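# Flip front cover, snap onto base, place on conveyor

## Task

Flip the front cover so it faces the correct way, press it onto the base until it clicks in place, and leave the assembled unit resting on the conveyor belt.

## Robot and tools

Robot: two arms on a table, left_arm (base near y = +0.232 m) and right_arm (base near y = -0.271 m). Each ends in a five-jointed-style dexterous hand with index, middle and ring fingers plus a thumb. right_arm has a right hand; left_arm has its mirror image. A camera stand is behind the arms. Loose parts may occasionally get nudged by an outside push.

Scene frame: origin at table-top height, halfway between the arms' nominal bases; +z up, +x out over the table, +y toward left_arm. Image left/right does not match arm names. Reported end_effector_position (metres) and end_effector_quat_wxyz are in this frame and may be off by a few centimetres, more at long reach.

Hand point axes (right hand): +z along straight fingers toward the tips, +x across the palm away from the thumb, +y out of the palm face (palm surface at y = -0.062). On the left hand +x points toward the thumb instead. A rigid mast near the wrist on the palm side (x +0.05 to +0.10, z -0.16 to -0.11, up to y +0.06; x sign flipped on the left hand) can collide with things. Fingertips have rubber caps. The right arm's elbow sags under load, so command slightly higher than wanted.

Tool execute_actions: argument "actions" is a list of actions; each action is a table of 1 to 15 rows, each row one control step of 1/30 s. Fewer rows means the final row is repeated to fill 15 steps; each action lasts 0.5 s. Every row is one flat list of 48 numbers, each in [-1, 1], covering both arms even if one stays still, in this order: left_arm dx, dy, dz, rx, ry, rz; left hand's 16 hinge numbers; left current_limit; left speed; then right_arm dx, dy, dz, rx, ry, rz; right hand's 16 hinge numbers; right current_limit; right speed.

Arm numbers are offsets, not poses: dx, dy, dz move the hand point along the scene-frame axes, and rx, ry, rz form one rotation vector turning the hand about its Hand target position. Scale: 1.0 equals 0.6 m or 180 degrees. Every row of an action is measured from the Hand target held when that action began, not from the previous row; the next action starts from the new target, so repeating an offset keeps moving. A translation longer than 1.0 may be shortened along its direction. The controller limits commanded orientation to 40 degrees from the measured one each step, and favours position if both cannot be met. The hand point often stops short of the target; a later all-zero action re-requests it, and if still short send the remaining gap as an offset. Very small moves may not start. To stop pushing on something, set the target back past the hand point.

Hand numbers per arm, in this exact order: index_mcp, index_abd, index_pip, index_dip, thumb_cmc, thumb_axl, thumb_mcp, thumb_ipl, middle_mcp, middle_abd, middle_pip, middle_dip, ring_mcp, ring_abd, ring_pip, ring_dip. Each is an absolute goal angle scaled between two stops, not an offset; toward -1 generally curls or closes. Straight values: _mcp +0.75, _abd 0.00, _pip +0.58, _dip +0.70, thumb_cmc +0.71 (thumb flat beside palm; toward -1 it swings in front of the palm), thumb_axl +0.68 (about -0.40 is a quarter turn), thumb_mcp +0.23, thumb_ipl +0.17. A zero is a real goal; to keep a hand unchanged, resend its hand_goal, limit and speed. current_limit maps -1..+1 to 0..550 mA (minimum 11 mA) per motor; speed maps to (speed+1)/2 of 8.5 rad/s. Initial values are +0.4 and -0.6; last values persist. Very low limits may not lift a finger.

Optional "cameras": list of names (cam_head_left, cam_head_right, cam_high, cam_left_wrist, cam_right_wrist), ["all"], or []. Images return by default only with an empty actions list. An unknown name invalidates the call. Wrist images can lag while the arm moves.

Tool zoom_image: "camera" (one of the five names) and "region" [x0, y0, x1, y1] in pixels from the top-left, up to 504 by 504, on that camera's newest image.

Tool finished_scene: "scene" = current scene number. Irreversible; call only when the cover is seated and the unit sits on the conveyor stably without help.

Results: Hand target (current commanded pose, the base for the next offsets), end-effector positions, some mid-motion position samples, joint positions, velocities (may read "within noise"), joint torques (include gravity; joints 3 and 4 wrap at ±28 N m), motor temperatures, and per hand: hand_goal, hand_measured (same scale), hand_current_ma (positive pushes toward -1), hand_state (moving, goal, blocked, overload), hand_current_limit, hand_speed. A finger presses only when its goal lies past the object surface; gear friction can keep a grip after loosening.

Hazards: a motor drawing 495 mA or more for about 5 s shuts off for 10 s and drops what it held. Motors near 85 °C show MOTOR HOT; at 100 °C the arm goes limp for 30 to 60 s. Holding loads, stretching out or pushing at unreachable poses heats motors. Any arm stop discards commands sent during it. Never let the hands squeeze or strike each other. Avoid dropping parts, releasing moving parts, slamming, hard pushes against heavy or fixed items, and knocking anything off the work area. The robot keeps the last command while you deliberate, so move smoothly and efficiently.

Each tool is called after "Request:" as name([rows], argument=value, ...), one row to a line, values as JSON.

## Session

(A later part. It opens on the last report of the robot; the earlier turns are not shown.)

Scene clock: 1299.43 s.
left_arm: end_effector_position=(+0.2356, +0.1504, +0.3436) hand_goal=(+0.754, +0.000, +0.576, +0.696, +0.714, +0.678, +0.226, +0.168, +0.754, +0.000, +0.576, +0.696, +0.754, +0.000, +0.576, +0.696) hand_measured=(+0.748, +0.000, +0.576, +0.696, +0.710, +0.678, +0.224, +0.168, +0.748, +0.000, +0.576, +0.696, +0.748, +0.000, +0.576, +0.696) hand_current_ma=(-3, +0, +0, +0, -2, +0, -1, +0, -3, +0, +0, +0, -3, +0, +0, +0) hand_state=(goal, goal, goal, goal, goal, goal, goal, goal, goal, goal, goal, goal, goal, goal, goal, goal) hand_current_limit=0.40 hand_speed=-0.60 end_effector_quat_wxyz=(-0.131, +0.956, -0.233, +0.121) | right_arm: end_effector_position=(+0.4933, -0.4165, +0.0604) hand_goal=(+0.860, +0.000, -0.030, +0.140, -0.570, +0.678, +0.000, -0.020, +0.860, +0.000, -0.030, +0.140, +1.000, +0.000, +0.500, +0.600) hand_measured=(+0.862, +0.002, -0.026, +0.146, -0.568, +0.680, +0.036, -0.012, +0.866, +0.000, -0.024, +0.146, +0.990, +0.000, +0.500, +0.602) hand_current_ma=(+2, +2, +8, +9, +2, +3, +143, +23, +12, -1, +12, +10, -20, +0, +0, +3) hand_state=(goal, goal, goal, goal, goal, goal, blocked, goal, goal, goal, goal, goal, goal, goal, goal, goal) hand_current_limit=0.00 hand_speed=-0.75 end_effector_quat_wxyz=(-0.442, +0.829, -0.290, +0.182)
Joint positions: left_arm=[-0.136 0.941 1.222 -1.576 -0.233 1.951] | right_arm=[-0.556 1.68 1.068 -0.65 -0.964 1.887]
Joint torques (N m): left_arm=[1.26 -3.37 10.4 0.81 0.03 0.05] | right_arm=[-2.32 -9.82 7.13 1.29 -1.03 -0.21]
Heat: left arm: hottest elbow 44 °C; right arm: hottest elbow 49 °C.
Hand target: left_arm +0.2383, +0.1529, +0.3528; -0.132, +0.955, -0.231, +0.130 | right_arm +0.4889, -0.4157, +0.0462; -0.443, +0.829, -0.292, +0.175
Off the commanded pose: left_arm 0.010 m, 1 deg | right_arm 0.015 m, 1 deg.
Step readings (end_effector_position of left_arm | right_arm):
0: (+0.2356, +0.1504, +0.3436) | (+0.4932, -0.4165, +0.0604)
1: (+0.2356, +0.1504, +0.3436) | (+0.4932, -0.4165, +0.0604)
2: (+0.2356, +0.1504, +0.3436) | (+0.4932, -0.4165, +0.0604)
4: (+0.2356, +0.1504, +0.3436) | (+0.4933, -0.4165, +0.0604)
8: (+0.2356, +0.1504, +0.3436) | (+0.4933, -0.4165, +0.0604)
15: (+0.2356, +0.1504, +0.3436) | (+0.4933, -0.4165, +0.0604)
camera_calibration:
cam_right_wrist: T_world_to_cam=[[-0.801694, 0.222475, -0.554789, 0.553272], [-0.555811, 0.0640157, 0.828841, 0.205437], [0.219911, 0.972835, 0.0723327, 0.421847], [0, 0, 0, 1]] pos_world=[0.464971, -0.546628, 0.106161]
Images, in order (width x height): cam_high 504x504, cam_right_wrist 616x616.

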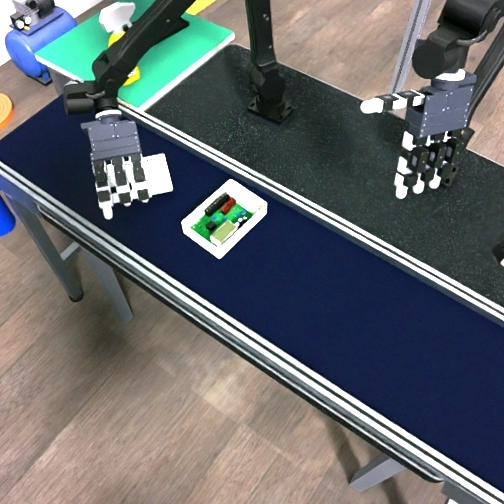

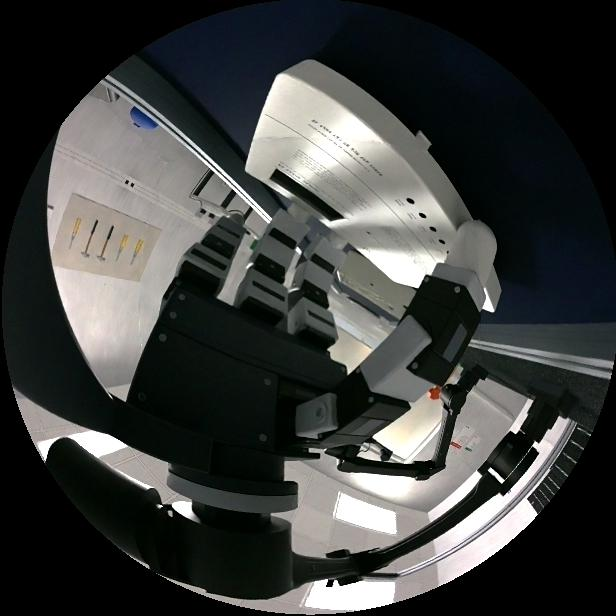

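Request:
execute_actions([
  [[0,0,0,0,0,0,0.754,0,0.576,0.696,0.714,0.678,0.226,0.168,0.754,0,0.576,0.696,0.754,0,0.576,0.696,0.4,-0.6,0,0,0,0,0,0,0.82,0.0,-0.06,0.12,-0.571,0.678,-0.02,-0.03,0.82,0,-0.06,0.12,1.0,0,0.5,0.6,0.0,-0.75]],
  [[0,0,0,0,0,0,0.754,0,0.576,0.696,0.714,0.678,0.226,0.168,0.754,0,0.576,0.696,0.754,0,0.576,0.696,0.4,-0.6,0,0,0,0,0,0,0.79,0.0,-0.09,0.11,-0.571,0.678,-0.07,-0.05,0.79,0,-0.09,0.11,1.0,0,0.5,0.6,0.2,-0.75]],
], cameras=["cam_right_wrist"])

Request:
zoom_image(camera="cam_right_wrist", region=[220, 10, 600, 310])

Scene clock: 1307.00 s.
left_arm: end_effector_position=(+0.2356, +0.1504, +0.3436) hand_goal=(+0.754, +0.000, +0.576, +0.696, +0.714, +0.678, +0.226, +0.168, +0.754, +0.000, +0.576, +0.696, +0.754, +0.000, +0.576, +0.696) hand_measured=(+0.748, +0.000, +0.576, +0.696, +0.710, +0.678, +0.224, +0.168, +0.748, +0.000, +0.576, +0.696, +0.748, +0.000, +0.576, +0.696) hand_current_ma=(-3, +0, +0, +0, -2, +0, -1, +0, -3, +0, +0, +0, -3, +0, +0, +0) hand_state=(goal, goal, goal, goal, goal, goal, goal, goal, goal, goal, goal, goal, goal, goal, goal, goal) hand_current_limit=0.40 hand_speed=-0.60 end_effector_quat_wxyz=(-0.131, +0.956, -0.233, +0.121) | right_arm: end_effector_position=(+0.4935, -0.4164, +0.0605) hand_goal=(+0.790, +0.000, -0.090, +0.110, -0.570, +0.678, -0.070, -0.050, +0.790, +0.000, -0.090, +0.110, +1.000, +0.000, +0.500, +0.600) hand_measured=(+0.850, +0.002, -0.030, +0.140, -0.566, +0.680, +0.036, -0.008, +0.854, +0.000, -0.030, +0.142, +0.990, +0.000, +0.500, +0.602) hand_current_ma=(+207, +2, +187, +83, +8, +3, +330, +177, +220, -1, +189, +88, -20, +0, +0, +3) hand_state=(blocked, goal, blocked, blocked, goal, goal, blocked, blocked, blocked, goal, blocked, blocked, goal, goal, goal, goal) hand_current_limit=0.20 hand_speed=-0.75 end_effector_quat_wxyz=(-0.442, +0.829, -0.290, +0.182)
Joint positions: left_arm=[-0.136 0.941 1.222 -1.576 -0.233 1.951] | right_arm=[-0.556 1.68 1.068 -0.649 -0.965 1.887]
Joint torques (N m): left_arm=[1.32 -3.37 10.39 0.8 0.03 0.04] | right_arm=[-2.32 -9.82 7.15 1.26 -0.98 -0.2]
Heat: left arm: hottest elbow 44 °C; right arm: hottest elbow 48 °C.
Hand target: left_arm +0.2383, +0.1529, +0.3528; -0.132, +0.955, -0.231, +0.130 | right_arm +0.4889, -0.4157, +0.0462; -0.443, +0.829, -0.292, +0.175
Off the commanded pose: left_arm 0.010 m, 1 deg | right_arm 0.015 m, 1 deg.
Step readings (end_effector_position of left_arm | right_arm):
0: (+0.2356, +0.1504, +0.3436) | (+0.4933, -0.4165, +0.0604)
1: (+0.2356, +0.1504, +0.3436) | (+0.4933, -0.4165, +0.0604)
2: (+0.2356, +0.1504, +0.3436) | (+0.4933, -0.4165, +0.0604)
4: (+0.2356, +0.1504, +0.3436) | (+0.4934, -0.4165, +0.0605)
8: (+0.2356, +0.1504, +0.3436) | (+0.4935, -0.4165, +0.0605)
15: (+0.2356, +0.1504, +0.3436) | (+0.4935, -0.4165, +0.0605)
16: (+0.2356, +0.1504, +0.3436) | (+0.4935, -0.4165, +0.0605)
17: (+0.2356, +0.1504, +0.3436) | (+0.4935, -0.4164, +0.0605)
19: (+0.2356, +0.1504, +0.3436) | (+0.4935, -0.4164, +0.0605)
23: (+0.2356, +0.1504, +0.3436) | (+0.4935, -0.4164, +0.0605)
30: (+0.2356, +0.1504, +0.3436) | (+0.4935, -0.4164, +0.0605)
camera_calibration:
cam_right_wrist: T_world_to_cam=[[-0.801093, 0.222522, -0.555638, 0.553303], [-0.556833, 0.0633895, 0.828202, 0.205666], [0.219515, 0.972865, 0.0731268, 0.421815], [0, 0, 0, 1]] pos_world=[0.465174, -0.546528, 0.106257]
Images, in order (width x height): cam_right_wrist 616x616.

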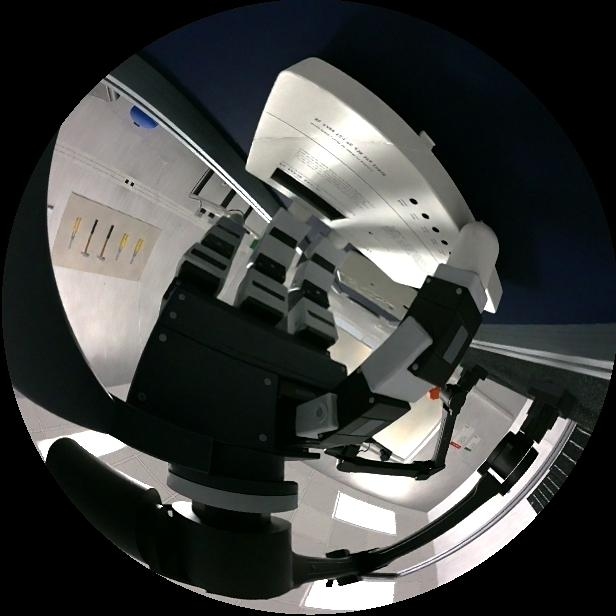

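Scaled by 1.326 from the camera's 616x616 image, which has a finer 880x880 frame.

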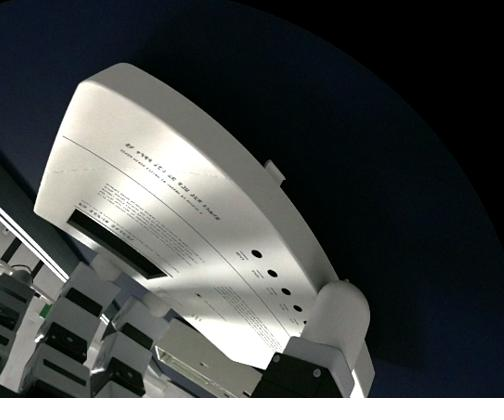

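Request:
execute_actions([
  [[0,0,0,0,0,0,0.754,0,0.576,0.696,0.714,0.678,0.226,0.168,0.754,0,0.576,0.696,0.754,0,0.576,0.696,0.4,-0.6,0,0,0.045,0,0,0,0.79,0.0,-0.09,0.11,-0.571,0.678,-0.07,-0.05,0.79,0,-0.09,0.11,1.0,0,0.5,0.6,0.2,-0.75]],
  [[0,0,0,0,0,0,0.754,0,0.576,0.696,0.714,0.678,0.226,0.168,0.754,0,0.576,0.696,0.754,0,0.576,0.696,0.4,-0.6,0,0,0.05,0,0,0,0.79,0.0,-0.09,0.11,-0.571,0.678,-0.07,-0.05,0.79,0,-0.09,0.11,1.0,0,0.5,0.6,0.2,-0.75]],
], cameras=["cam_right_wrist","cam_high"])

Request:
zoom_image(camera="cam_right_wrist", region=[220, 10, 600, 310])

Request:
zoom_image(camera="cam_high", region=[60, 60, 220, 220])

Scene clock: 1315.67 s.
left_arm: end_effector_position=(+0.2356, +0.1504, +0.3436) hand_goal=(+0.754, +0.000, +0.576, +0.696, +0.714, +0.678, +0.226, +0.168, +0.754, +0.000, +0.576, +0.696, +0.754, +0.000, +0.576, +0.696) hand_measured=(+0.748, +0.000, +0.576, +0.696, +0.710, +0.678, +0.224, +0.168, +0.748, +0.000, +0.576, +0.696, +0.748, +0.000, +0.576, +0.696) hand_current_ma=(-3, +0, +0, +0, -2, +0, -1, +0, -3, +0, +0, +0, -3, +0, +0, +0) hand_state=(goal, goal, goal, goal, goal, goal, goal, goal, goal, goal, goal, goal, goal, goal, goal, goal) hand_current_limit=0.40 hand_speed=-0.60 end_effector_quat_wxyz=(-0.131, +0.956, -0.233, +0.121) | right_arm: end_effector_position=(+0.4712, -0.4038, +0.0836) hand_goal=(+0.790, +0.000, -0.090, +0.110, -0.570, +0.678, -0.070, -0.050, +0.790, +0.000, -0.090, +0.110, +1.000, +0.000, +0.500, +0.600) hand_measured=(+0.848, +0.002, -0.030, +0.140, -0.560, +0.680, +0.036, -0.008, +0.852, -0.002, -0.030, +0.136, +0.990, +0.000, +0.500, +0.602) hand_current_ma=(+198, +1, +187, +83, +20, +5, +330, +179, +214, -2, +189, +70, -20, +0, +0, +3) hand_state=(blocked, goal, blocked, blocked, goal, goal, blocked, blocked, blocked, goal, blocked, blocked, goal, goal, goal, goal) hand_current_limit=0.20 hand_speed=-0.75 end_effector_quat_wxyz=(-0.447, +0.827, -0.305, +0.153)
Joint positions: left_arm=[-0.136 0.941 1.222 -1.576 -0.233 1.951] | right_arm=[-0.556 1.622 1.068 -0.776 -0.965 1.883]
Joint torques (N m): left_arm=[1.32 -3.31 10.39 0.8 0.03 0.05] | right_arm=[-2.32 -11.34 13.03 0.29 -1 -0.15]
Heat: left arm: hottest elbow 44 °C; right arm: hottest elbow 49 °C.
Hand target: left_arm +0.2383, +0.1529, +0.3528; -0.132, +0.955, -0.231, +0.130 | right_arm +0.4888, -0.4157, +0.1030; -0.443, +0.829, -0.293, +0.175
Off the commanded pose: left_arm 0.010 m, 1 deg | right_arm 0.029 m, 3 deg.
Step readings (end_effector_position of left_arm | right_arm):
0: (+0.2356, +0.1504, +0.3436) | (+0.4935, -0.4164, +0.0605)
1: (+0.2356, +0.1504, +0.3436) | (+0.4935, -0.4164, +0.0605)
2: (+0.2356, +0.1504, +0.3436) | (+0.4934, -0.4163, +0.0605)
4: (+0.2356, +0.1504, +0.3436) | (+0.4913, -0.4152, +0.0604)
8: (+0.2356, +0.1504, +0.3436) | (+0.4870, -0.4127, +0.0618)
15: (+0.2356, +0.1504, +0.3436) | (+0.4847, -0.4114, +0.0629)
16: (+0.2356, +0.1504, +0.3436) | (+0.4843, -0.4112, +0.0630)
17: (+0.2356, +0.1504, +0.3436) | (+0.4831, -0.4105, +0.0636)
19: (+0.2356, +0.1504, +0.3436) | (+0.4787, -0.4081, +0.0667)
23: (+0.2356, +0.1504, +0.3436) | (+0.4739, -0.4053, +0.0773)
30: (+0.2356, +0.1504, +0.3436) | (+0.4717, -0.4041, +0.0836)
camera_calibration:
cam_right_wrist: T_world_to_cam=[[-0.832186, 0.238331, -0.500664, 0.561869], [-0.507773, 0.0352272, 0.860771, 0.13621], [0.222785, 0.970545, 0.0917022, 0.408708], [0, 0, 0, 1]] pos_world=[0.445689, -0.535378, 0.126582]
Images, in order (width x height): cam_high 504x504, cam_right_wrist 616x616.

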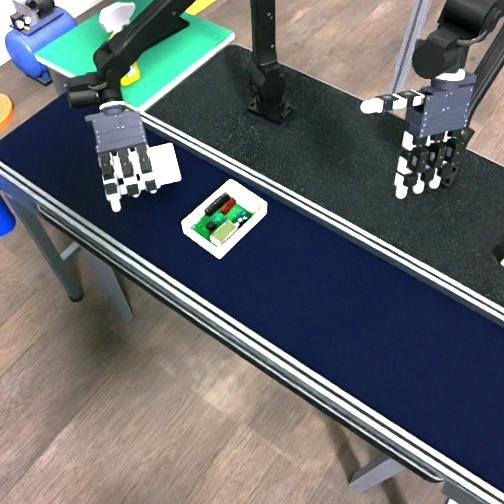

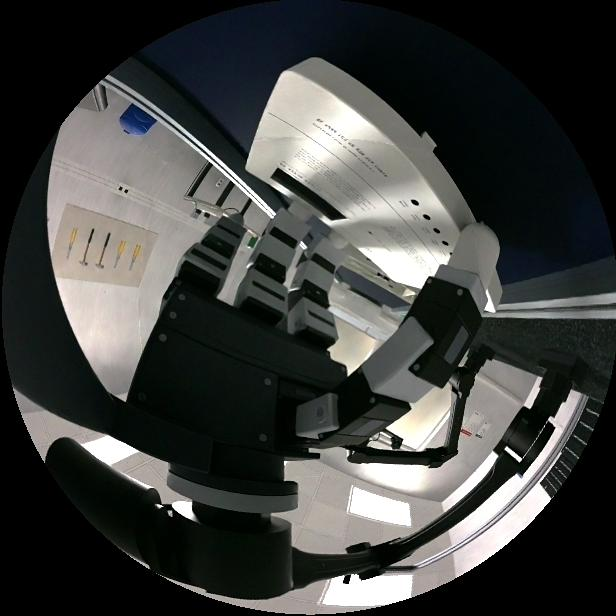

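Scaled by 1.326 from the camera's 616x616 image, which has a finer 880x880 frame.

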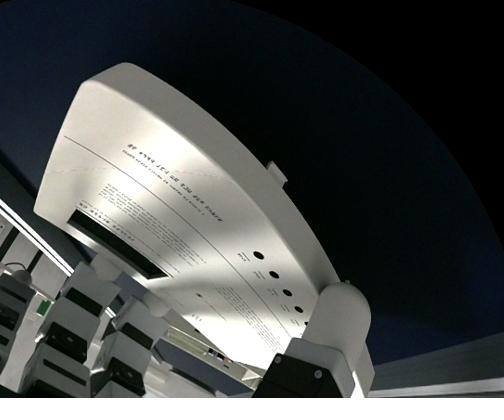

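Scaled by 3.150.

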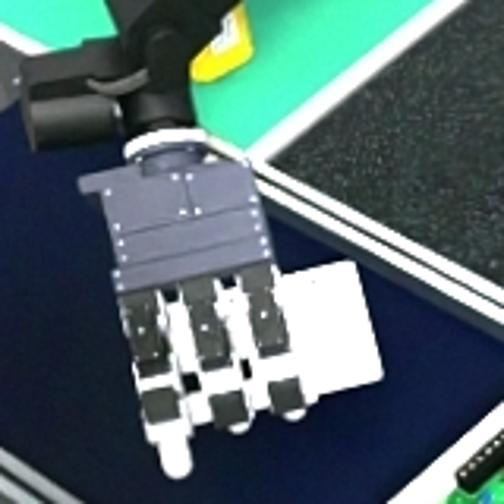

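Request:
execute_actions([
  [[0,0,0,0,0,0,0.754,0,0.576,0.696,0.714,0.678,0.226,0.168,0.754,0,0.576,0.696,0.754,0,0.576,0.696,0.4,-0.6,0,0,0.083,0,0,0,0.79,0.0,-0.09,0.11,-0.571,0.678,-0.07,-0.05,0.79,0,-0.09,0.11,1.0,0,0.5,0.6,0.2,-0.75]],
  [[0,0,0,0,0,0,0.754,0,0.576,0.696,0.714,0.678,0.226,0.168,0.754,0,0.576,0.696,0.754,0,0.576,0.696,0.4,-0.6,0,0,0.067,0,-0.0094,0,0.79,0.0,-0.09,0.11,-0.571,0.678,-0.07,-0.05,0.79,0,-0.09,0.11,1.0,0,0.5,0.6,0.2,-0.75]],
  [[0,0,0,0,0,0,0.754,0,0.576,0.696,0.714,0.678,0.226,0.168,0.754,0,0.576,0.696,0.754,0,0.576,0.696,0.4,-0.6,0.0127,0.1213,0,0,0,0.0494,0.79,0.0,-0.09,0.11,-0.571,0.678,-0.07,-0.05,0.79,0,-0.09,0.11,1.0,0,0.5,0.6,0.2,-0.75]],
  [[0,0,0,0,0,0,0.754,0,0.576,0.696,0.714,0.678,0.226,0.168,0.754,0,0.576,0.696,0.754,0,0.576,0.696,0.4,-0.6,-0.0057,0.1198,0,0,0,0.0494,0.79,0.0,-0.09,0.11,-0.571,0.678,-0.07,-0.05,0.79,0,-0.09,0.11,1.0,0,0.5,0.6,0.2,-0.75]],
  [[0,0,0,0,0,0,0.754,0,0.576,0.696,0.714,0.678,0.226,0.168,0.754,0,0.576,0.696,0.754,0,0.576,0.696,0.4,-0.6,-0.024,0.1153,0,0,0,0.0494,0.79,0.0,-0.09,0.11,-0.571,0.678,-0.07,-0.05,0.79,0,-0.09,0.11,1.0,0,0.5,0.6,0.2,-0.75]],
], cameras=["cam_right_wrist","cam_high","cam_head_right"])

Request:
zoom_image(camera="cam_right_wrist", region=[220, 10, 600, 310])

Request:
zoom_image(camera="cam_high", region=[120, 80, 320, 280])

Scene clock: 1334.47 s.
left_arm: end_effector_position=(+0.2356, +0.1504, +0.3436) hand_goal=(+0.754, +0.000, +0.576, +0.696, +0.714, +0.678, +0.226, +0.168, +0.754, +0.000, +0.576, +0.696, +0.754, +0.000, +0.576, +0.696) hand_measured=(+0.748, +0.000, +0.576, +0.696, +0.710, +0.678, +0.224, +0.168, +0.748, +0.000, +0.576, +0.696, +0.748, +0.000, +0.576, +0.696) hand_current_ma=(-3, +0, +0, +0, -2, +0, -1, +0, -3, +0, +0, +0, -3, +0, +0, +0) hand_state=(goal, goal, goal, goal, goal, goal, goal, goal, goal, goal, goal, goal, goal, goal, goal, goal) hand_current_limit=0.40 hand_speed=-0.60 end_effector_quat_wxyz=(-0.131, +0.956, -0.233, +0.121) | right_arm: end_effector_position=(+0.4821, -0.1992, +0.1926) hand_goal=(+0.790, +0.000, -0.090, +0.110, -0.570, +0.678, -0.070, -0.050, +0.790, +0.000, -0.090, +0.110, +1.000, +0.000, +0.500, +0.600) hand_measured=(+0.848, +0.000, -0.030, +0.140, -0.558, +0.682, +0.036, -0.006, +0.850, -0.002, -0.030, +0.136, +0.990, +0.000, +0.500, +0.602) hand_current_ma=(+198, +0, +187, +83, +26, +7, +330, +185, +204, -3, +189, +70, -20, +0, +0, +3) hand_state=(blocked, goal, blocked, blocked, goal, goal, blocked, blocked, blocked, goal, blocked, blocked, goal, goal, goal, goal) hand_current_limit=0.20 hand_speed=-0.75 end_effector_quat_wxyz=(-0.479, +0.870, -0.085, +0.078)
Joint positions: left_arm=[-0.136 0.941 1.222 -1.576 -0.233 1.951] | right_arm=[-0.107 1.461 1.187 -1.006 -0.986 1.851]
Joint torques (N m): left_arm=[1.32 -3.37 10.4 0.81 0.03 0.05] | right_arm=[-2.61 -10.58 8.99 0.7 -0.96 -0.1]
Heat: left arm: hottest elbow 44 °C; right arm: hottest elbow 52 °C.
Hand target: left_arm +0.2383, +0.1529, +0.3528; -0.132, +0.955, -0.231, +0.130 | right_arm +0.4786, -0.2020, +0.1932; -0.478, +0.870, -0.088, +0.079
Off the commanded pose: left_arm 0.010 m, 1 deg | right_arm 0.005 m, 0 deg.
Step readings (end_effector_position of left_arm | right_arm):
0: (+0.2356, +0.1504, +0.3436) | (+0.4712, -0.4038, +0.0836)
1: (+0.2356, +0.1504, +0.3436) | (+0.4710, -0.4037, +0.0839)
2: (+0.2356, +0.1504, +0.3436) | (+0.4699, -0.4031, +0.0850)
4: (+0.2356, +0.1504, +0.3436) | (+0.4660, -0.4011, +0.0905)
8: (+0.2356, +0.1504, +0.3436) | (+0.4658, -0.4010, +0.1124)
15: (+0.2356, +0.1504, +0.3436) | (+0.4747, -0.4061, +0.1362)
16: (+0.2356, +0.1504, +0.3436) | (+0.4741, -0.4057, +0.1361)
17: (+0.2356, +0.1504, +0.3436) | (+0.4728, -0.4050, +0.1363)
19: (+0.2356, +0.1504, +0.3436) | (+0.4694, -0.4024, +0.1388)
23: (+0.2356, +0.1504, +0.3436) | (+0.4680, -0.4010, +0.1514)
30: (+0.2356, +0.1504, +0.3436) | (+0.4736, -0.4041, +0.1705)
31: (+0.2356, +0.1504, +0.3436) | (+0.4738, -0.4040, +0.1706)
32: (+0.2356, +0.1504, +0.3436) | (+0.4743, -0.4011, +0.1706)
34: (+0.2356, +0.1504, +0.3436) | (+0.4757, -0.3929, +0.1707)
38: (+0.2356, +0.1504, +0.3436) | (+0.4832, -0.3575, +0.1735)
45: (+0.2356, +0.1504, +0.3436) | (+0.4872, -0.3326, +0.1759)
46: (+0.2356, +0.1504, +0.3436) | (+0.4872, -0.3330, +0.1759)
47: (+0.2356, +0.1504, +0.3436) | (+0.4874, -0.3307, +0.1761)
49: (+0.2356, +0.1504, +0.3436) | (+0.4878, -0.3244, +0.1768)
53: (+0.2356, +0.1504, +0.3436) | (+0.4896, -0.2903, +0.1815)
60: (+0.2356, +0.1504, +0.3436) | (+0.4898, -0.2646, +0.1847)
61: (+0.2356, +0.1504, +0.3436) | (+0.4898, -0.2647, +0.1847)
62: (+0.2356, +0.1504, +0.3436) | (+0.4897, -0.2623, +0.1847)
64: (+0.2356, +0.1504, +0.3436) | (+0.4890, -0.2559, +0.1853)
68: (+0.2356, +0.1504, +0.3436) | (+0.4855, -0.2222, +0.1893)
75: (+0.2356, +0.1504, +0.3436) | (+0.4818, -0.1971, +0.1926)
camera_calibration:
cam_right_wrist: T_world_to_cam=[[-0.807819, -0.160721, -0.567096, 0.498323], [-0.533605, -0.209295, 0.819427, 0.0123031], [-0.250389, 0.964554, 0.0833109, 0.426229], [0, 0, 0, 1]] pos_world=[0.515843, -0.328455, 0.237006]
Images, in order (width x height): cam_head_right 504x504, cam_high 504x504, cam_right_wrist 616x616.

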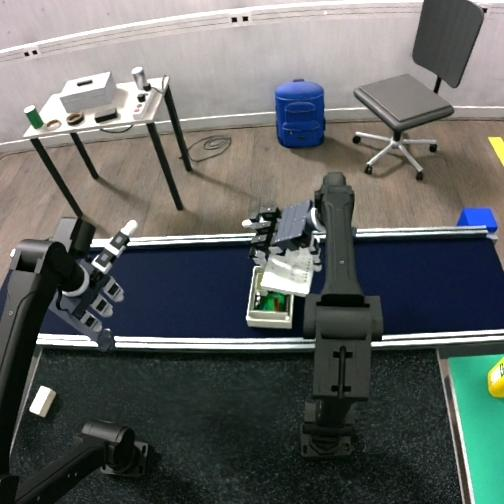

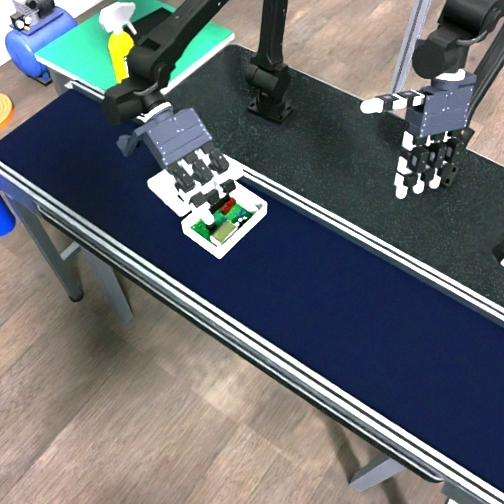

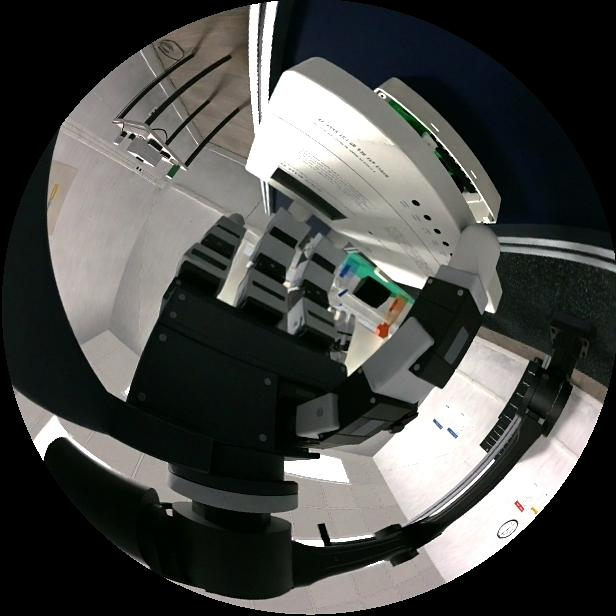

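Scaled by 1.326 from the camera's 616x616 image, which has a finer 880x880 frame.

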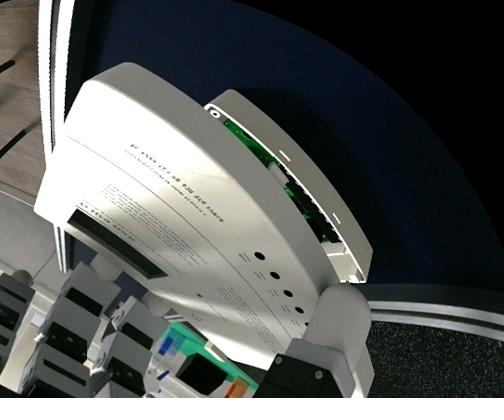

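Scaled by 2.520.

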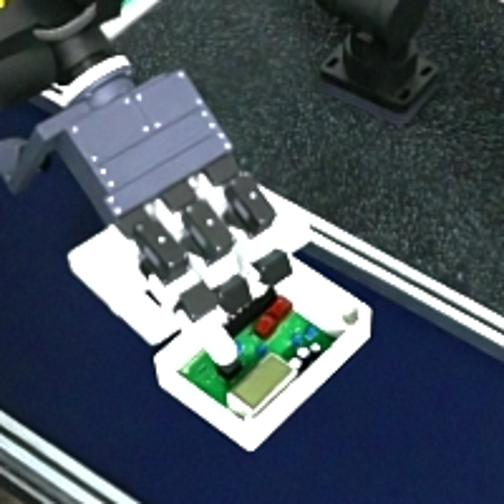

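Request:
execute_actions([
  [[0,0,0,0,0,0,0.754,0,0.576,0.696,0.714,0.678,0.226,0.168,0.754,0,0.576,0.696,0.754,0,0.576,0.696,0.4,-0.6,-0.0352,0.1097,0,0,0,0.0428,0.79,0.0,-0.09,0.11,-0.571,0.678,-0.07,-0.05,0.79,0,-0.09,0.11,1.0,0,0.5,0.6,0.2,-0.75]],
  [[0,0,0,0,0,0,0.754,0,0.576,0.696,0.714,0.678,0.226,0.168,0.754,0,0.576,0.696,0.754,0,0.576,0.696,0.4,-0.6,0,0,-0.075,0,0.0094,0,0.79,0.0,-0.09,0.11,-0.571,0.678,-0.07,-0.05,0.79,0,-0.09,0.11,1.0,0,0.5,0.6,0.2,-0.75]],
], cameras=["cam_right_wrist","cam_high","cam_head_right"])

Request:
zoom_image(camera="cam_right_wrist", region=[220, 10, 600, 310])

Request:
zoom_image(camera="cam_high", region=[120, 80, 320, 280])

Request:
zoom_image(camera="cam_head_right", region=[200, 190, 340, 350])

Scene clock: 1354.27 s.
left_arm: end_effector_position=(+0.2356, +0.1504, +0.3436) hand_goal=(+0.754, +0.000, +0.576, +0.696, +0.714, +0.678, +0.226, +0.168, +0.754, +0.000, +0.576, +0.696, +0.754, +0.000, +0.576, +0.696) hand_measured=(+0.748, +0.000, +0.576, +0.696, +0.710, +0.678, +0.224, +0.168, +0.748, +0.000, +0.576, +0.696, +0.748, +0.000, +0.576, +0.696) hand_current_ma=(-3, +0, +0, +0, -2, +0, -1, +0, -3, +0, +0, +0, -3, +0, +0, +0) hand_state=(goal, goal, goal, goal, goal, goal, goal, goal, goal, goal, goal, goal, goal, goal, goal, goal) hand_current_limit=0.40 hand_speed=-0.60 end_effector_quat_wxyz=(-0.131, +0.956, -0.233, +0.121) | right_arm: end_effector_position=(+0.4583, -0.1335, +0.1551) hand_goal=(+0.790, +0.000, -0.090, +0.110, -0.570, +0.678, -0.070, -0.050, +0.790, +0.000, -0.090, +0.110, +1.000, +0.000, +0.500, +0.600) hand_measured=(+0.848, +0.000, -0.030, +0.140, -0.558, +0.682, +0.036, -0.006, +0.850, -0.002, -0.030, +0.136, +0.990, +0.000, +0.500, +0.602) hand_current_ma=(+198, +0, +187, +83, +27, +7, +330, +185, +203, -3, +189, +70, -20, +0, +0, +3) hand_state=(blocked, goal, blocked, blocked, goal, goal, blocked, blocked, blocked, goal, blocked, blocked, goal, goal, goal, goal) hand_current_limit=0.20 hand_speed=-0.75 end_effector_quat_wxyz=(-0.482, +0.875, -0.025, +0.038)
Joint positions: left_arm=[-0.136 0.941 1.222 -1.576 -0.233 1.951] | right_arm=[0.045 1.476 1.099 -0.903 -0.982 1.867]
Joint torques (N m): left_arm=[1.32 -3.37 10.39 0.8 0.03 0.05] | right_arm=[-2.61 -8.82 8.65 1.26 -1 0.05]
Heat: left arm: hottest elbow 44 °C; right arm: hottest elbow 50 °C.
Hand target: left_arm +0.2383, +0.1529, +0.3528; -0.132, +0.955, -0.231, +0.130 | right_arm +0.4575, -0.1360, +0.1481; -0.482, +0.875, -0.036, +0.034
Off the commanded pose: left_arm 0.010 m, 1 deg | right_arm 0.007 m, 1 deg.
Step readings (end_effector_position of left_arm | right_arm):
0: (+0.2356, +0.1504, +0.3436) | (+0.4821, -0.1992, +0.1926)
1: (+0.2356, +0.1504, +0.3436) | (+0.4821, -0.1990, +0.1926)
2: (+0.2356, +0.1504, +0.3436) | (+0.4813, -0.1959, +0.1925)
4: (+0.2356, +0.1504, +0.3436) | (+0.4779, -0.1886, +0.1917)
8: (+0.2356, +0.1504, +0.3436) | (+0.4652, -0.1550, +0.1910)
15: (+0.2356, +0.1504, +0.3436) | (+0.4587, -0.1315, +0.1925)
16: (+0.2356, +0.1504, +0.3436) | (+0.4591, -0.1319, +0.1923)
17: (+0.2356, +0.1504, +0.3436) | (+0.4602, -0.1323, +0.1910)
19: (+0.2356, +0.1504, +0.3436) | (+0.4613, -0.1331, +0.1847)
23: (+0.2356, +0.1504, +0.3436) | (+0.4567, -0.1337, +0.1673)
30: (+0.2356, +0.1504, +0.3436) | (+0.4576, -0.1336, +0.1550)
camera_calibration:
cam_right_wrist: T_world_to_cam=[[-0.783453, -0.27474, -0.557422, 0.440475], [-0.488955, -0.281108, 0.825773, 0.0130892], [-0.383569, 0.919509, 0.0858992, 0.414742], [0, 0, 0, 1]] pos_world=[0.510573, -0.256664, 0.199096]
Images, in order (width x height): cam_head_right 504x504, cam_high 504x504, cam_right_wrist 616x616.

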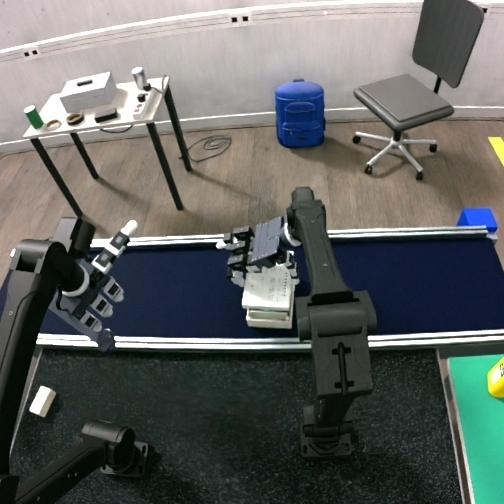

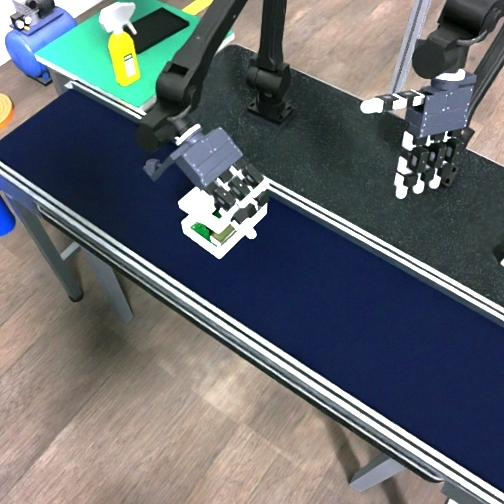

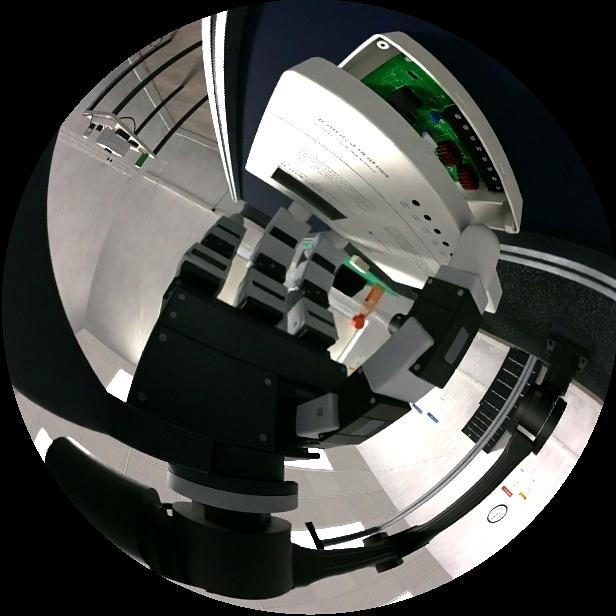

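Scaled by 1.326 from the camera's 616x616 image, which has a finer 880x880 frame.

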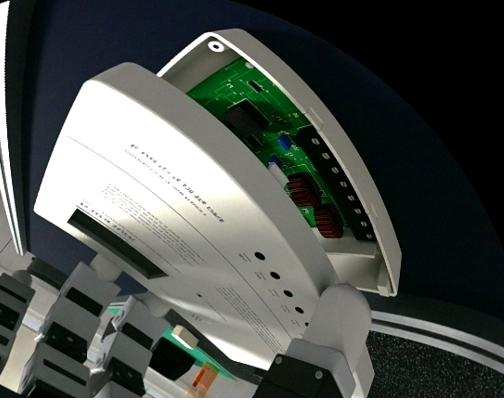

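Scaled by 2.520.

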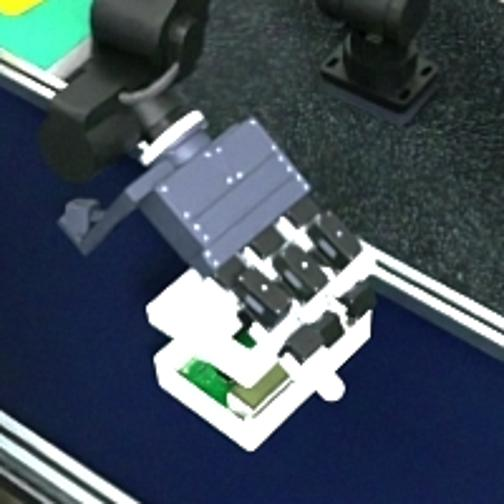

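Scaled by 3.150.

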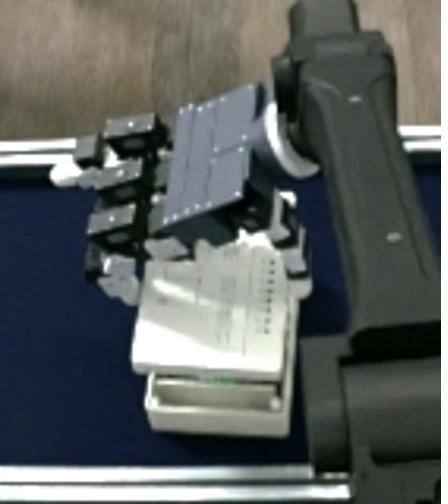

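Request:
execute_actions([
  [[0,0,0,0,0,0,0.754,0,0.576,0.696,0.714,0.678,0.226,0.168,0.754,0,0.576,0.696,0.754,0,0.576,0.696,0.4,-0.6,0.005,-0.005,-0.06,0,0,0,0.79,0.0,-0.09,0.11,-0.571,0.678,-0.07,-0.05,0.79,0,-0.09,0.11,1.0,0,0.5,0.6,0.2,-0.75]],
], cameras=["cam_right_wrist","cam_high","cam_head_right"])

Request:
zoom_image(camera="cam_right_wrist", region=[220, 10, 600, 310])

Request:
zoom_image(camera="cam_high", region=[160, 150, 290, 280])

Request:
zoom_image(camera="cam_head_right", region=[220, 230, 320, 340])

Scene clock: 1366.77 s.
left_arm: end_effector_position=(+0.2356, +0.1504, +0.3436) hand_goal=(+0.754, +0.000, +0.576, +0.696, +0.714, +0.678, +0.226, +0.168, +0.754, +0.000, +0.576, +0.696, +0.754, +0.000, +0.576, +0.696) hand_measured=(+0.748, +0.000, +0.576, +0.696, +0.710, +0.678, +0.224, +0.168, +0.748, +0.000, +0.576, +0.696, +0.748, +0.000, +0.576, +0.696) hand_current_ma=(-3, +0, +0, +0, -2, +0, -1, +0, -3, +0, +0, +0, -3, +0, +0, +0) hand_state=(goal, goal, goal, goal, goal, goal, goal, goal, goal, goal, goal, goal, goal, goal, goal, goal) hand_current_limit=0.40 hand_speed=-0.60 end_effector_quat_wxyz=(-0.131, +0.956, -0.233, +0.121) | right_arm: end_effector_position=(+0.4601, -0.1362, +0.1181) hand_goal=(+0.790, +0.000, -0.090, +0.110, -0.570, +0.678, -0.070, -0.050, +0.790, +0.000, -0.090, +0.110, +1.000, +0.000, +0.500, +0.600) hand_measured=(+0.848, +0.000, -0.030, +0.140, -0.558, +0.682, +0.036, -0.006, +0.850, -0.002, -0.030, +0.136, +0.990, +0.000, +0.500, +0.602) hand_current_ma=(+198, +0, +187, +83, +28, +8, +330, +185, +203, -3, +189, +70, -20, +0, +0, +3) hand_state=(blocked, goal, blocked, blocked, goal, goal, blocked, blocked, blocked, goal, blocked, blocked, goal, goal, goal, goal) hand_current_limit=0.20 hand_speed=-0.75 end_effector_quat_wxyz=(-0.482, +0.875, -0.031, +0.034)
Joint positions: left_arm=[-0.136 0.941 1.222 -1.576 -0.233 1.951] | right_arm=[0.038 1.527 1.051 -0.816 -0.982 1.867]
Joint torques (N m): left_arm=[1.32 -3.37 10.37 0.8 0.03 0.05] | right_arm=[-2.67 -9.23 8.36 1.22 -1.08 -0.08]
Heat: left arm: hottest elbow 44 °C; right arm: hottest elbow 49 °C.
Hand target: left_arm +0.2383, +0.1529, +0.3528; -0.132, +0.955, -0.231, +0.130 | right_arm +0.4604, -0.1391, +0.1122; -0.482, +0.875, -0.036, +0.034
Off the commanded pose: left_arm 0.010 m, 1 deg | right_arm 0.007 m, 1 deg.
Step readings (end_effector_position of left_arm | right_arm):
0: (+0.2356, +0.1504, +0.3436) | (+0.4583, -0.1335, +0.1551)
1: (+0.2356, +0.1504, +0.3436) | (+0.4585, -0.1337, +0.1550)
2: (+0.2356, +0.1504, +0.3436) | (+0.4595, -0.1338, +0.1542)
4: (+0.2356, +0.1504, +0.3436) | (+0.4614, -0.1339, +0.1491)
8: (+0.2356, +0.1504, +0.3436) | (+0.4602, -0.1355, +0.1314)
15: (+0.2356, +0.1504, +0.3436) | (+0.4593, -0.1362, +0.1180)
camera_calibration:
cam_right_wrist: T_world_to_cam=[[-0.792601, -0.269973, -0.546716, 0.424112], [-0.479822, -0.277103, 0.832457, 0.0393744], [-0.376238, 0.922132, 0.0900933, 0.417495], [0, 0, 0, 1]] pos_world=[0.512122, -0.259576, 0.161478]
Images, in order (width x height): cam_head_right 504x504, cam_high 504x504, cam_right_wrist 616x616.

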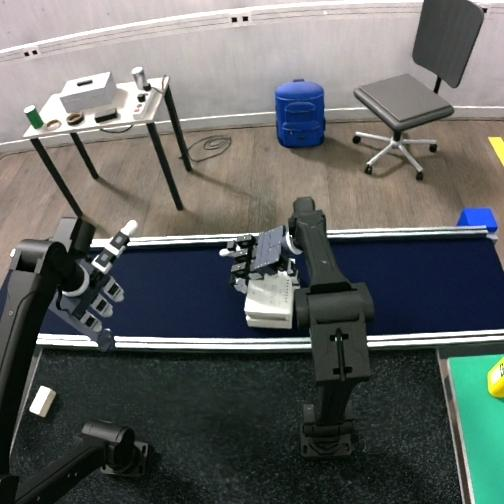

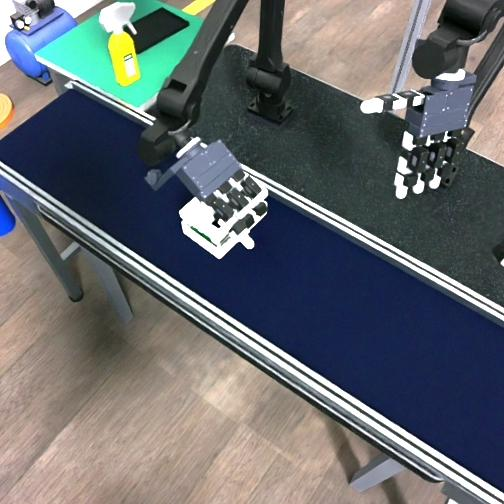

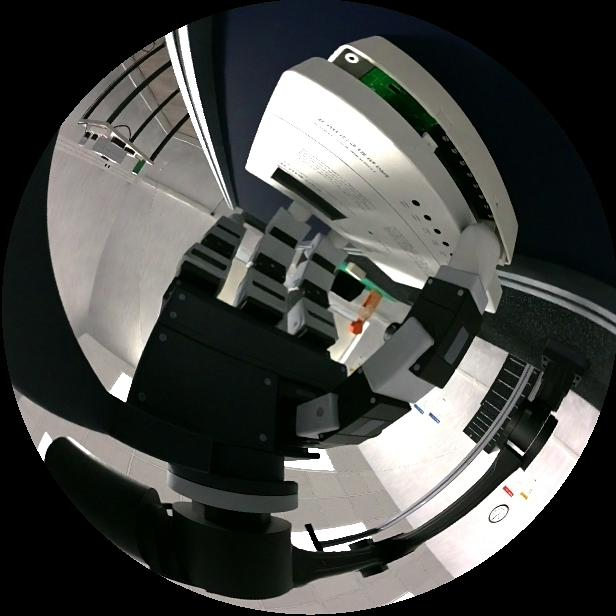

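Scaled by 1.326 from the camera's 616x616 image, which has a finer 880x880 frame.

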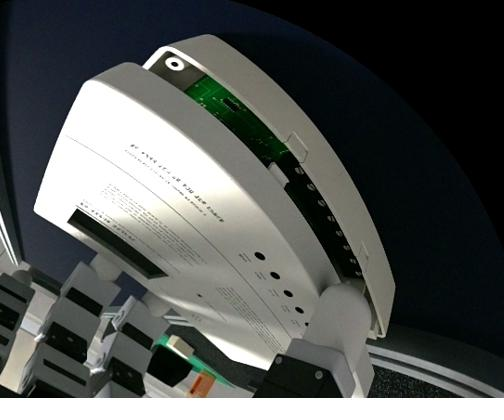

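Scaled by 3.877.

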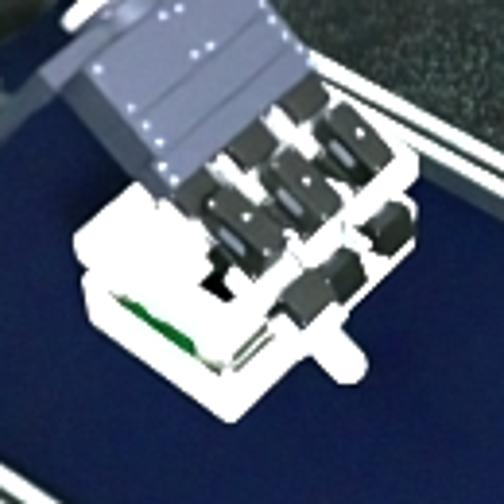

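Scaled by 4.582.

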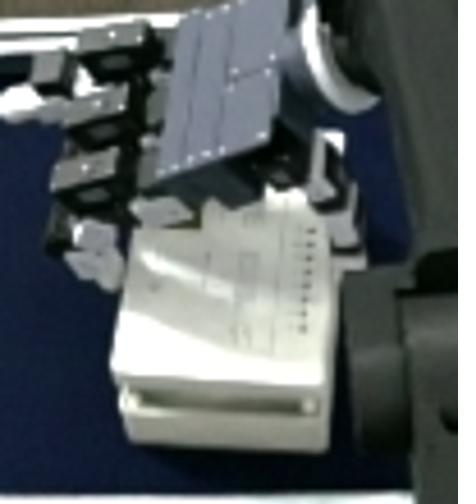

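Request:
zoom_image(camera="cam_high", region=[175, 190, 275, 265])

Request:
zoom_image(camera="cam_right_wrist", region=[310, 20, 540, 270])

Scaled by 5.040.

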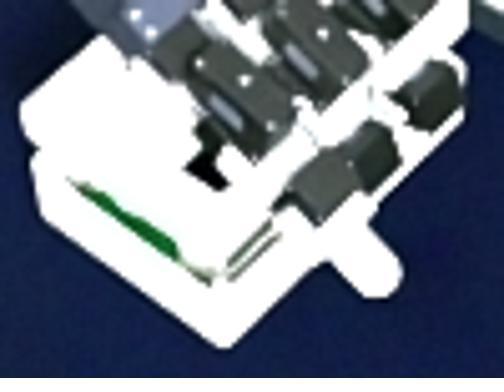

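Scaled by 2.016 from the camera's 616x616 image, which has a finer 880x880 frame.

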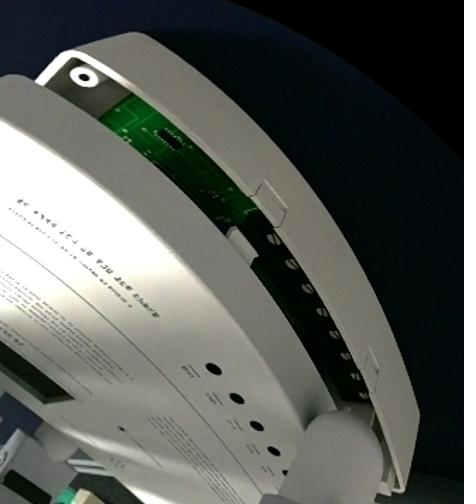

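Request:
execute_actions([
  [[0,0,0,0,0,0,0.754,0,0.576,0.696,0.714,0.678,0.226,0.168,0.754,0,0.576,0.696,0.754,0,0.576,0.696,0.4,-0.6,-0.0033,0,-0.016,0,0,0,0.79,0.0,-0.09,0.11,-0.571,0.678,-0.07,-0.05,0.79,0,-0.09,0.11,1.0,0,0.5,0.6,0.2,-0.75]],
], cameras=["cam_right_wrist","cam_high","cam_head_right","cam_head_left"])

Request:
zoom_image(camera="cam_right_wrist", region=[310, 20, 540, 270])

Request:
zoom_image(camera="cam_high", region=[175, 190, 275, 265])

Request:
zoom_image(camera="cam_head_right", region=[230, 260, 310, 340])

Request:
zoom_image(camera="cam_head_left", region=[260, 230, 400, 350])

Scene clock: 1412.70 s.
left_arm: end_effector_position=(+0.2356, +0.1504, +0.3436) hand_goal=(+0.754, +0.000, +0.576, +0.696, +0.714, +0.678, +0.226, +0.168, +0.754, +0.000, +0.576, +0.696, +0.754, +0.000, +0.576, +0.696) hand_measured=(+0.748, +0.000, +0.576, +0.696, +0.710, +0.678, +0.224, +0.168, +0.748, +0.000, +0.576, +0.696, +0.748, +0.000, +0.576, +0.696) hand_current_ma=(-3, +0, +0, +0, -2, +0, -1, +0, -3, +0, +0, +0, -3, +0, +0, +0) hand_state=(goal, goal, goal, goal, goal, goal, goal, goal, goal, goal, goal, goal, goal, goal, goal, goal) hand_current_limit=0.40 hand_speed=-0.60 end_effector_quat_wxyz=(-0.131, +0.956, -0.233, +0.121) | right_arm: end_effector_position=(+0.4607, -0.1361, +0.1135) hand_goal=(+0.790, +0.000, -0.090, +0.110, -0.570, +0.678, -0.070, -0.050, +0.790, +0.000, -0.090, +0.110, +1.000, +0.000, +0.500, +0.600) hand_measured=(+0.848, +0.000, -0.030, +0.140, -0.558, +0.682, +0.036, -0.006, +0.850, -0.002, -0.030, +0.136, +0.990, +0.000, +0.500, +0.602) hand_current_ma=(+198, +0, +187, +83, +28, +8, +330, +185, +203, -3, +189, +70, -20, +0, +0, +3) hand_state=(blocked, goal, blocked, blocked, goal, goal, blocked, blocked, blocked, goal, blocked, blocked, goal, goal, goal, goal) hand_current_limit=0.20 hand_speed=-0.75 end_effector_quat_wxyz=(-0.482, +0.875, -0.028, +0.040)
Joint positions: left_arm=[-0.136 0.941 1.222 -1.576 -0.233 1.951] | right_arm=[0.038 1.527 1.037 -0.788 -0.982 1.867]
Joint torques (N m): left_arm=[1.32 -3.31 10.4 0.8 0.03 0.04] | right_arm=[-2.67 -8.53 7.87 1.26 -1.07 -0.07]
Heat: left arm: hottest elbow 44 °C; right arm: hottest elbow 49 °C.
Hand target: left_arm +0.2383, +0.1529, +0.3528; -0.132, +0.955, -0.231, +0.130 | right_arm +0.4585, -0.1391, +0.1026; -0.482, +0.875, -0.036, +0.034
Off the commanded pose: left_arm 0.010 m, 1 deg | right_arm 0.012 m, 1 deg.
Step readings (end_effector_position of left_arm | right_arm):
0: (+0.2356, +0.1504, +0.3436) | (+0.4601, -0.1362, +0.1181)
1: (+0.2356, +0.1504, +0.3436) | (+0.4602, -0.1362, +0.1181)
2: (+0.2356, +0.1504, +0.3436) | (+0.4607, -0.1361, +0.1180)
4: (+0.2356, +0.1504, +0.3436) | (+0.4619, -0.1361, +0.1174)
8: (+0.2356, +0.1504, +0.3436) | (+0.4608, -0.1361, +0.1145)
15: (+0.2356, +0.1504, +0.3436) | (+0.4605, -0.1362, +0.1135)
camera_calibration:
cam_right_wrist: T_world_to_cam=[[-0.785241, -0.269484, -0.557473, 0.420004], [-0.490826, -0.277959, 0.825729, 0.0491737], [-0.377475, 0.922018, 0.0859953, 0.41911], [0, 0, 0, 1]] pos_world=[0.512144, -0.259574, 0.157495]
Images, in order (width x height): cam_head_left 504x504, cam_head_right 504x504, cam_high 504x504, cam_right_wrist 616x616.

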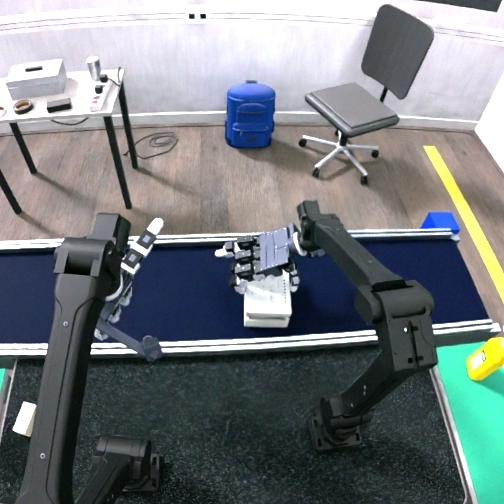

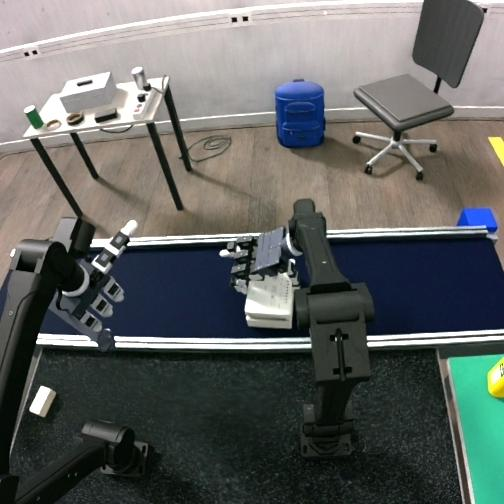

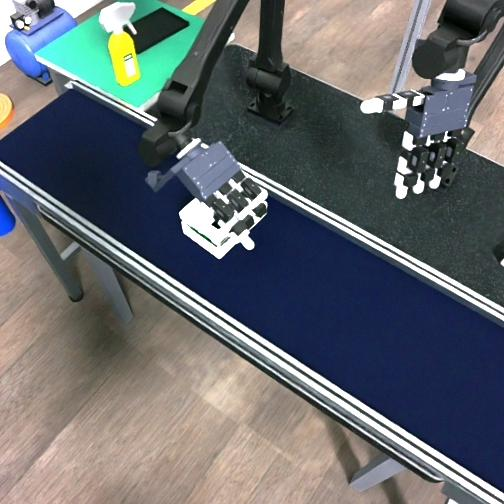

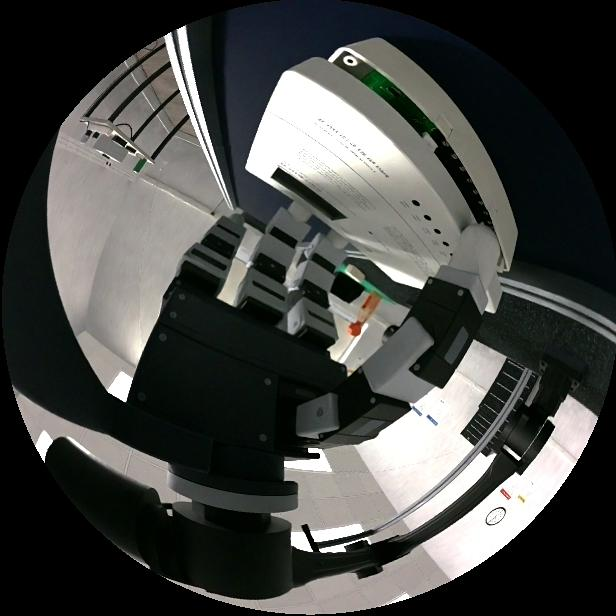

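Scaled by 2.016 from the camera's 616x616 image, which has a finer 880x880 frame.

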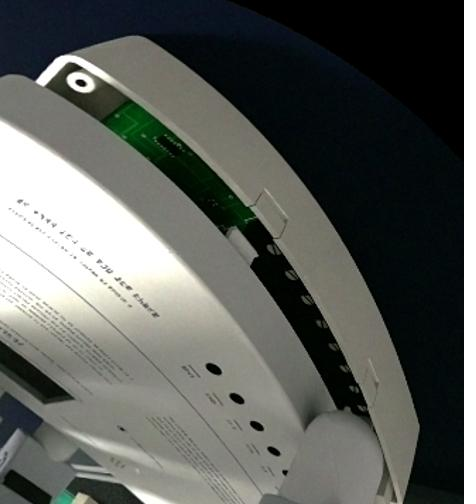

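Scaled by 5.040.

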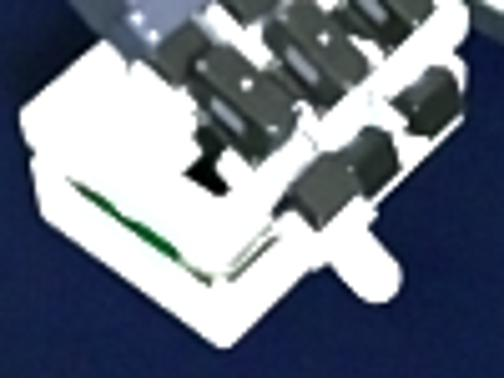

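Scaled by 6.300.

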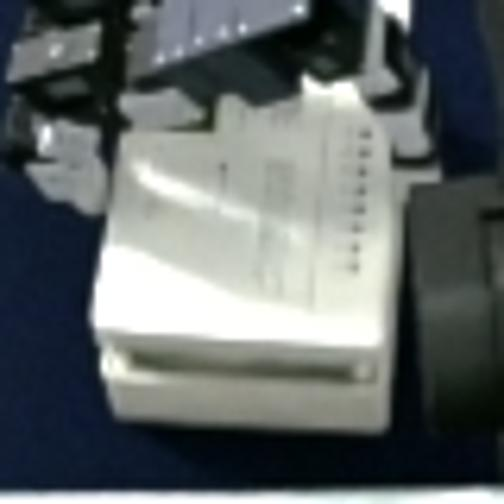

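Scaled by 3.600.

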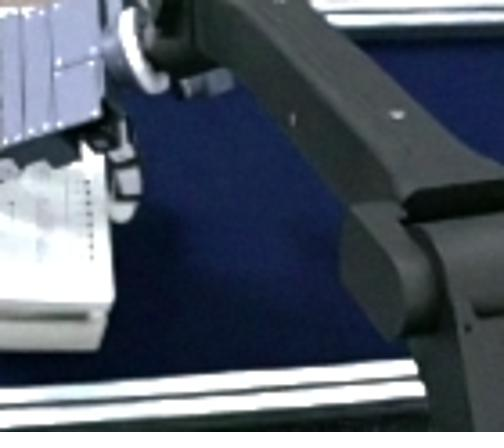

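Request:
zoom_image(camera="cam_head_left", region=[228, 260, 308, 340])

Scaled by 6.300.

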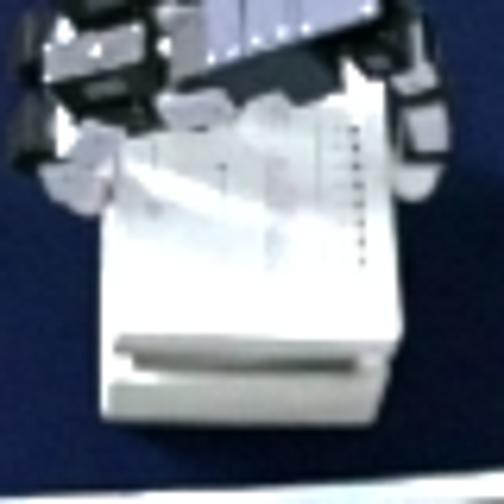

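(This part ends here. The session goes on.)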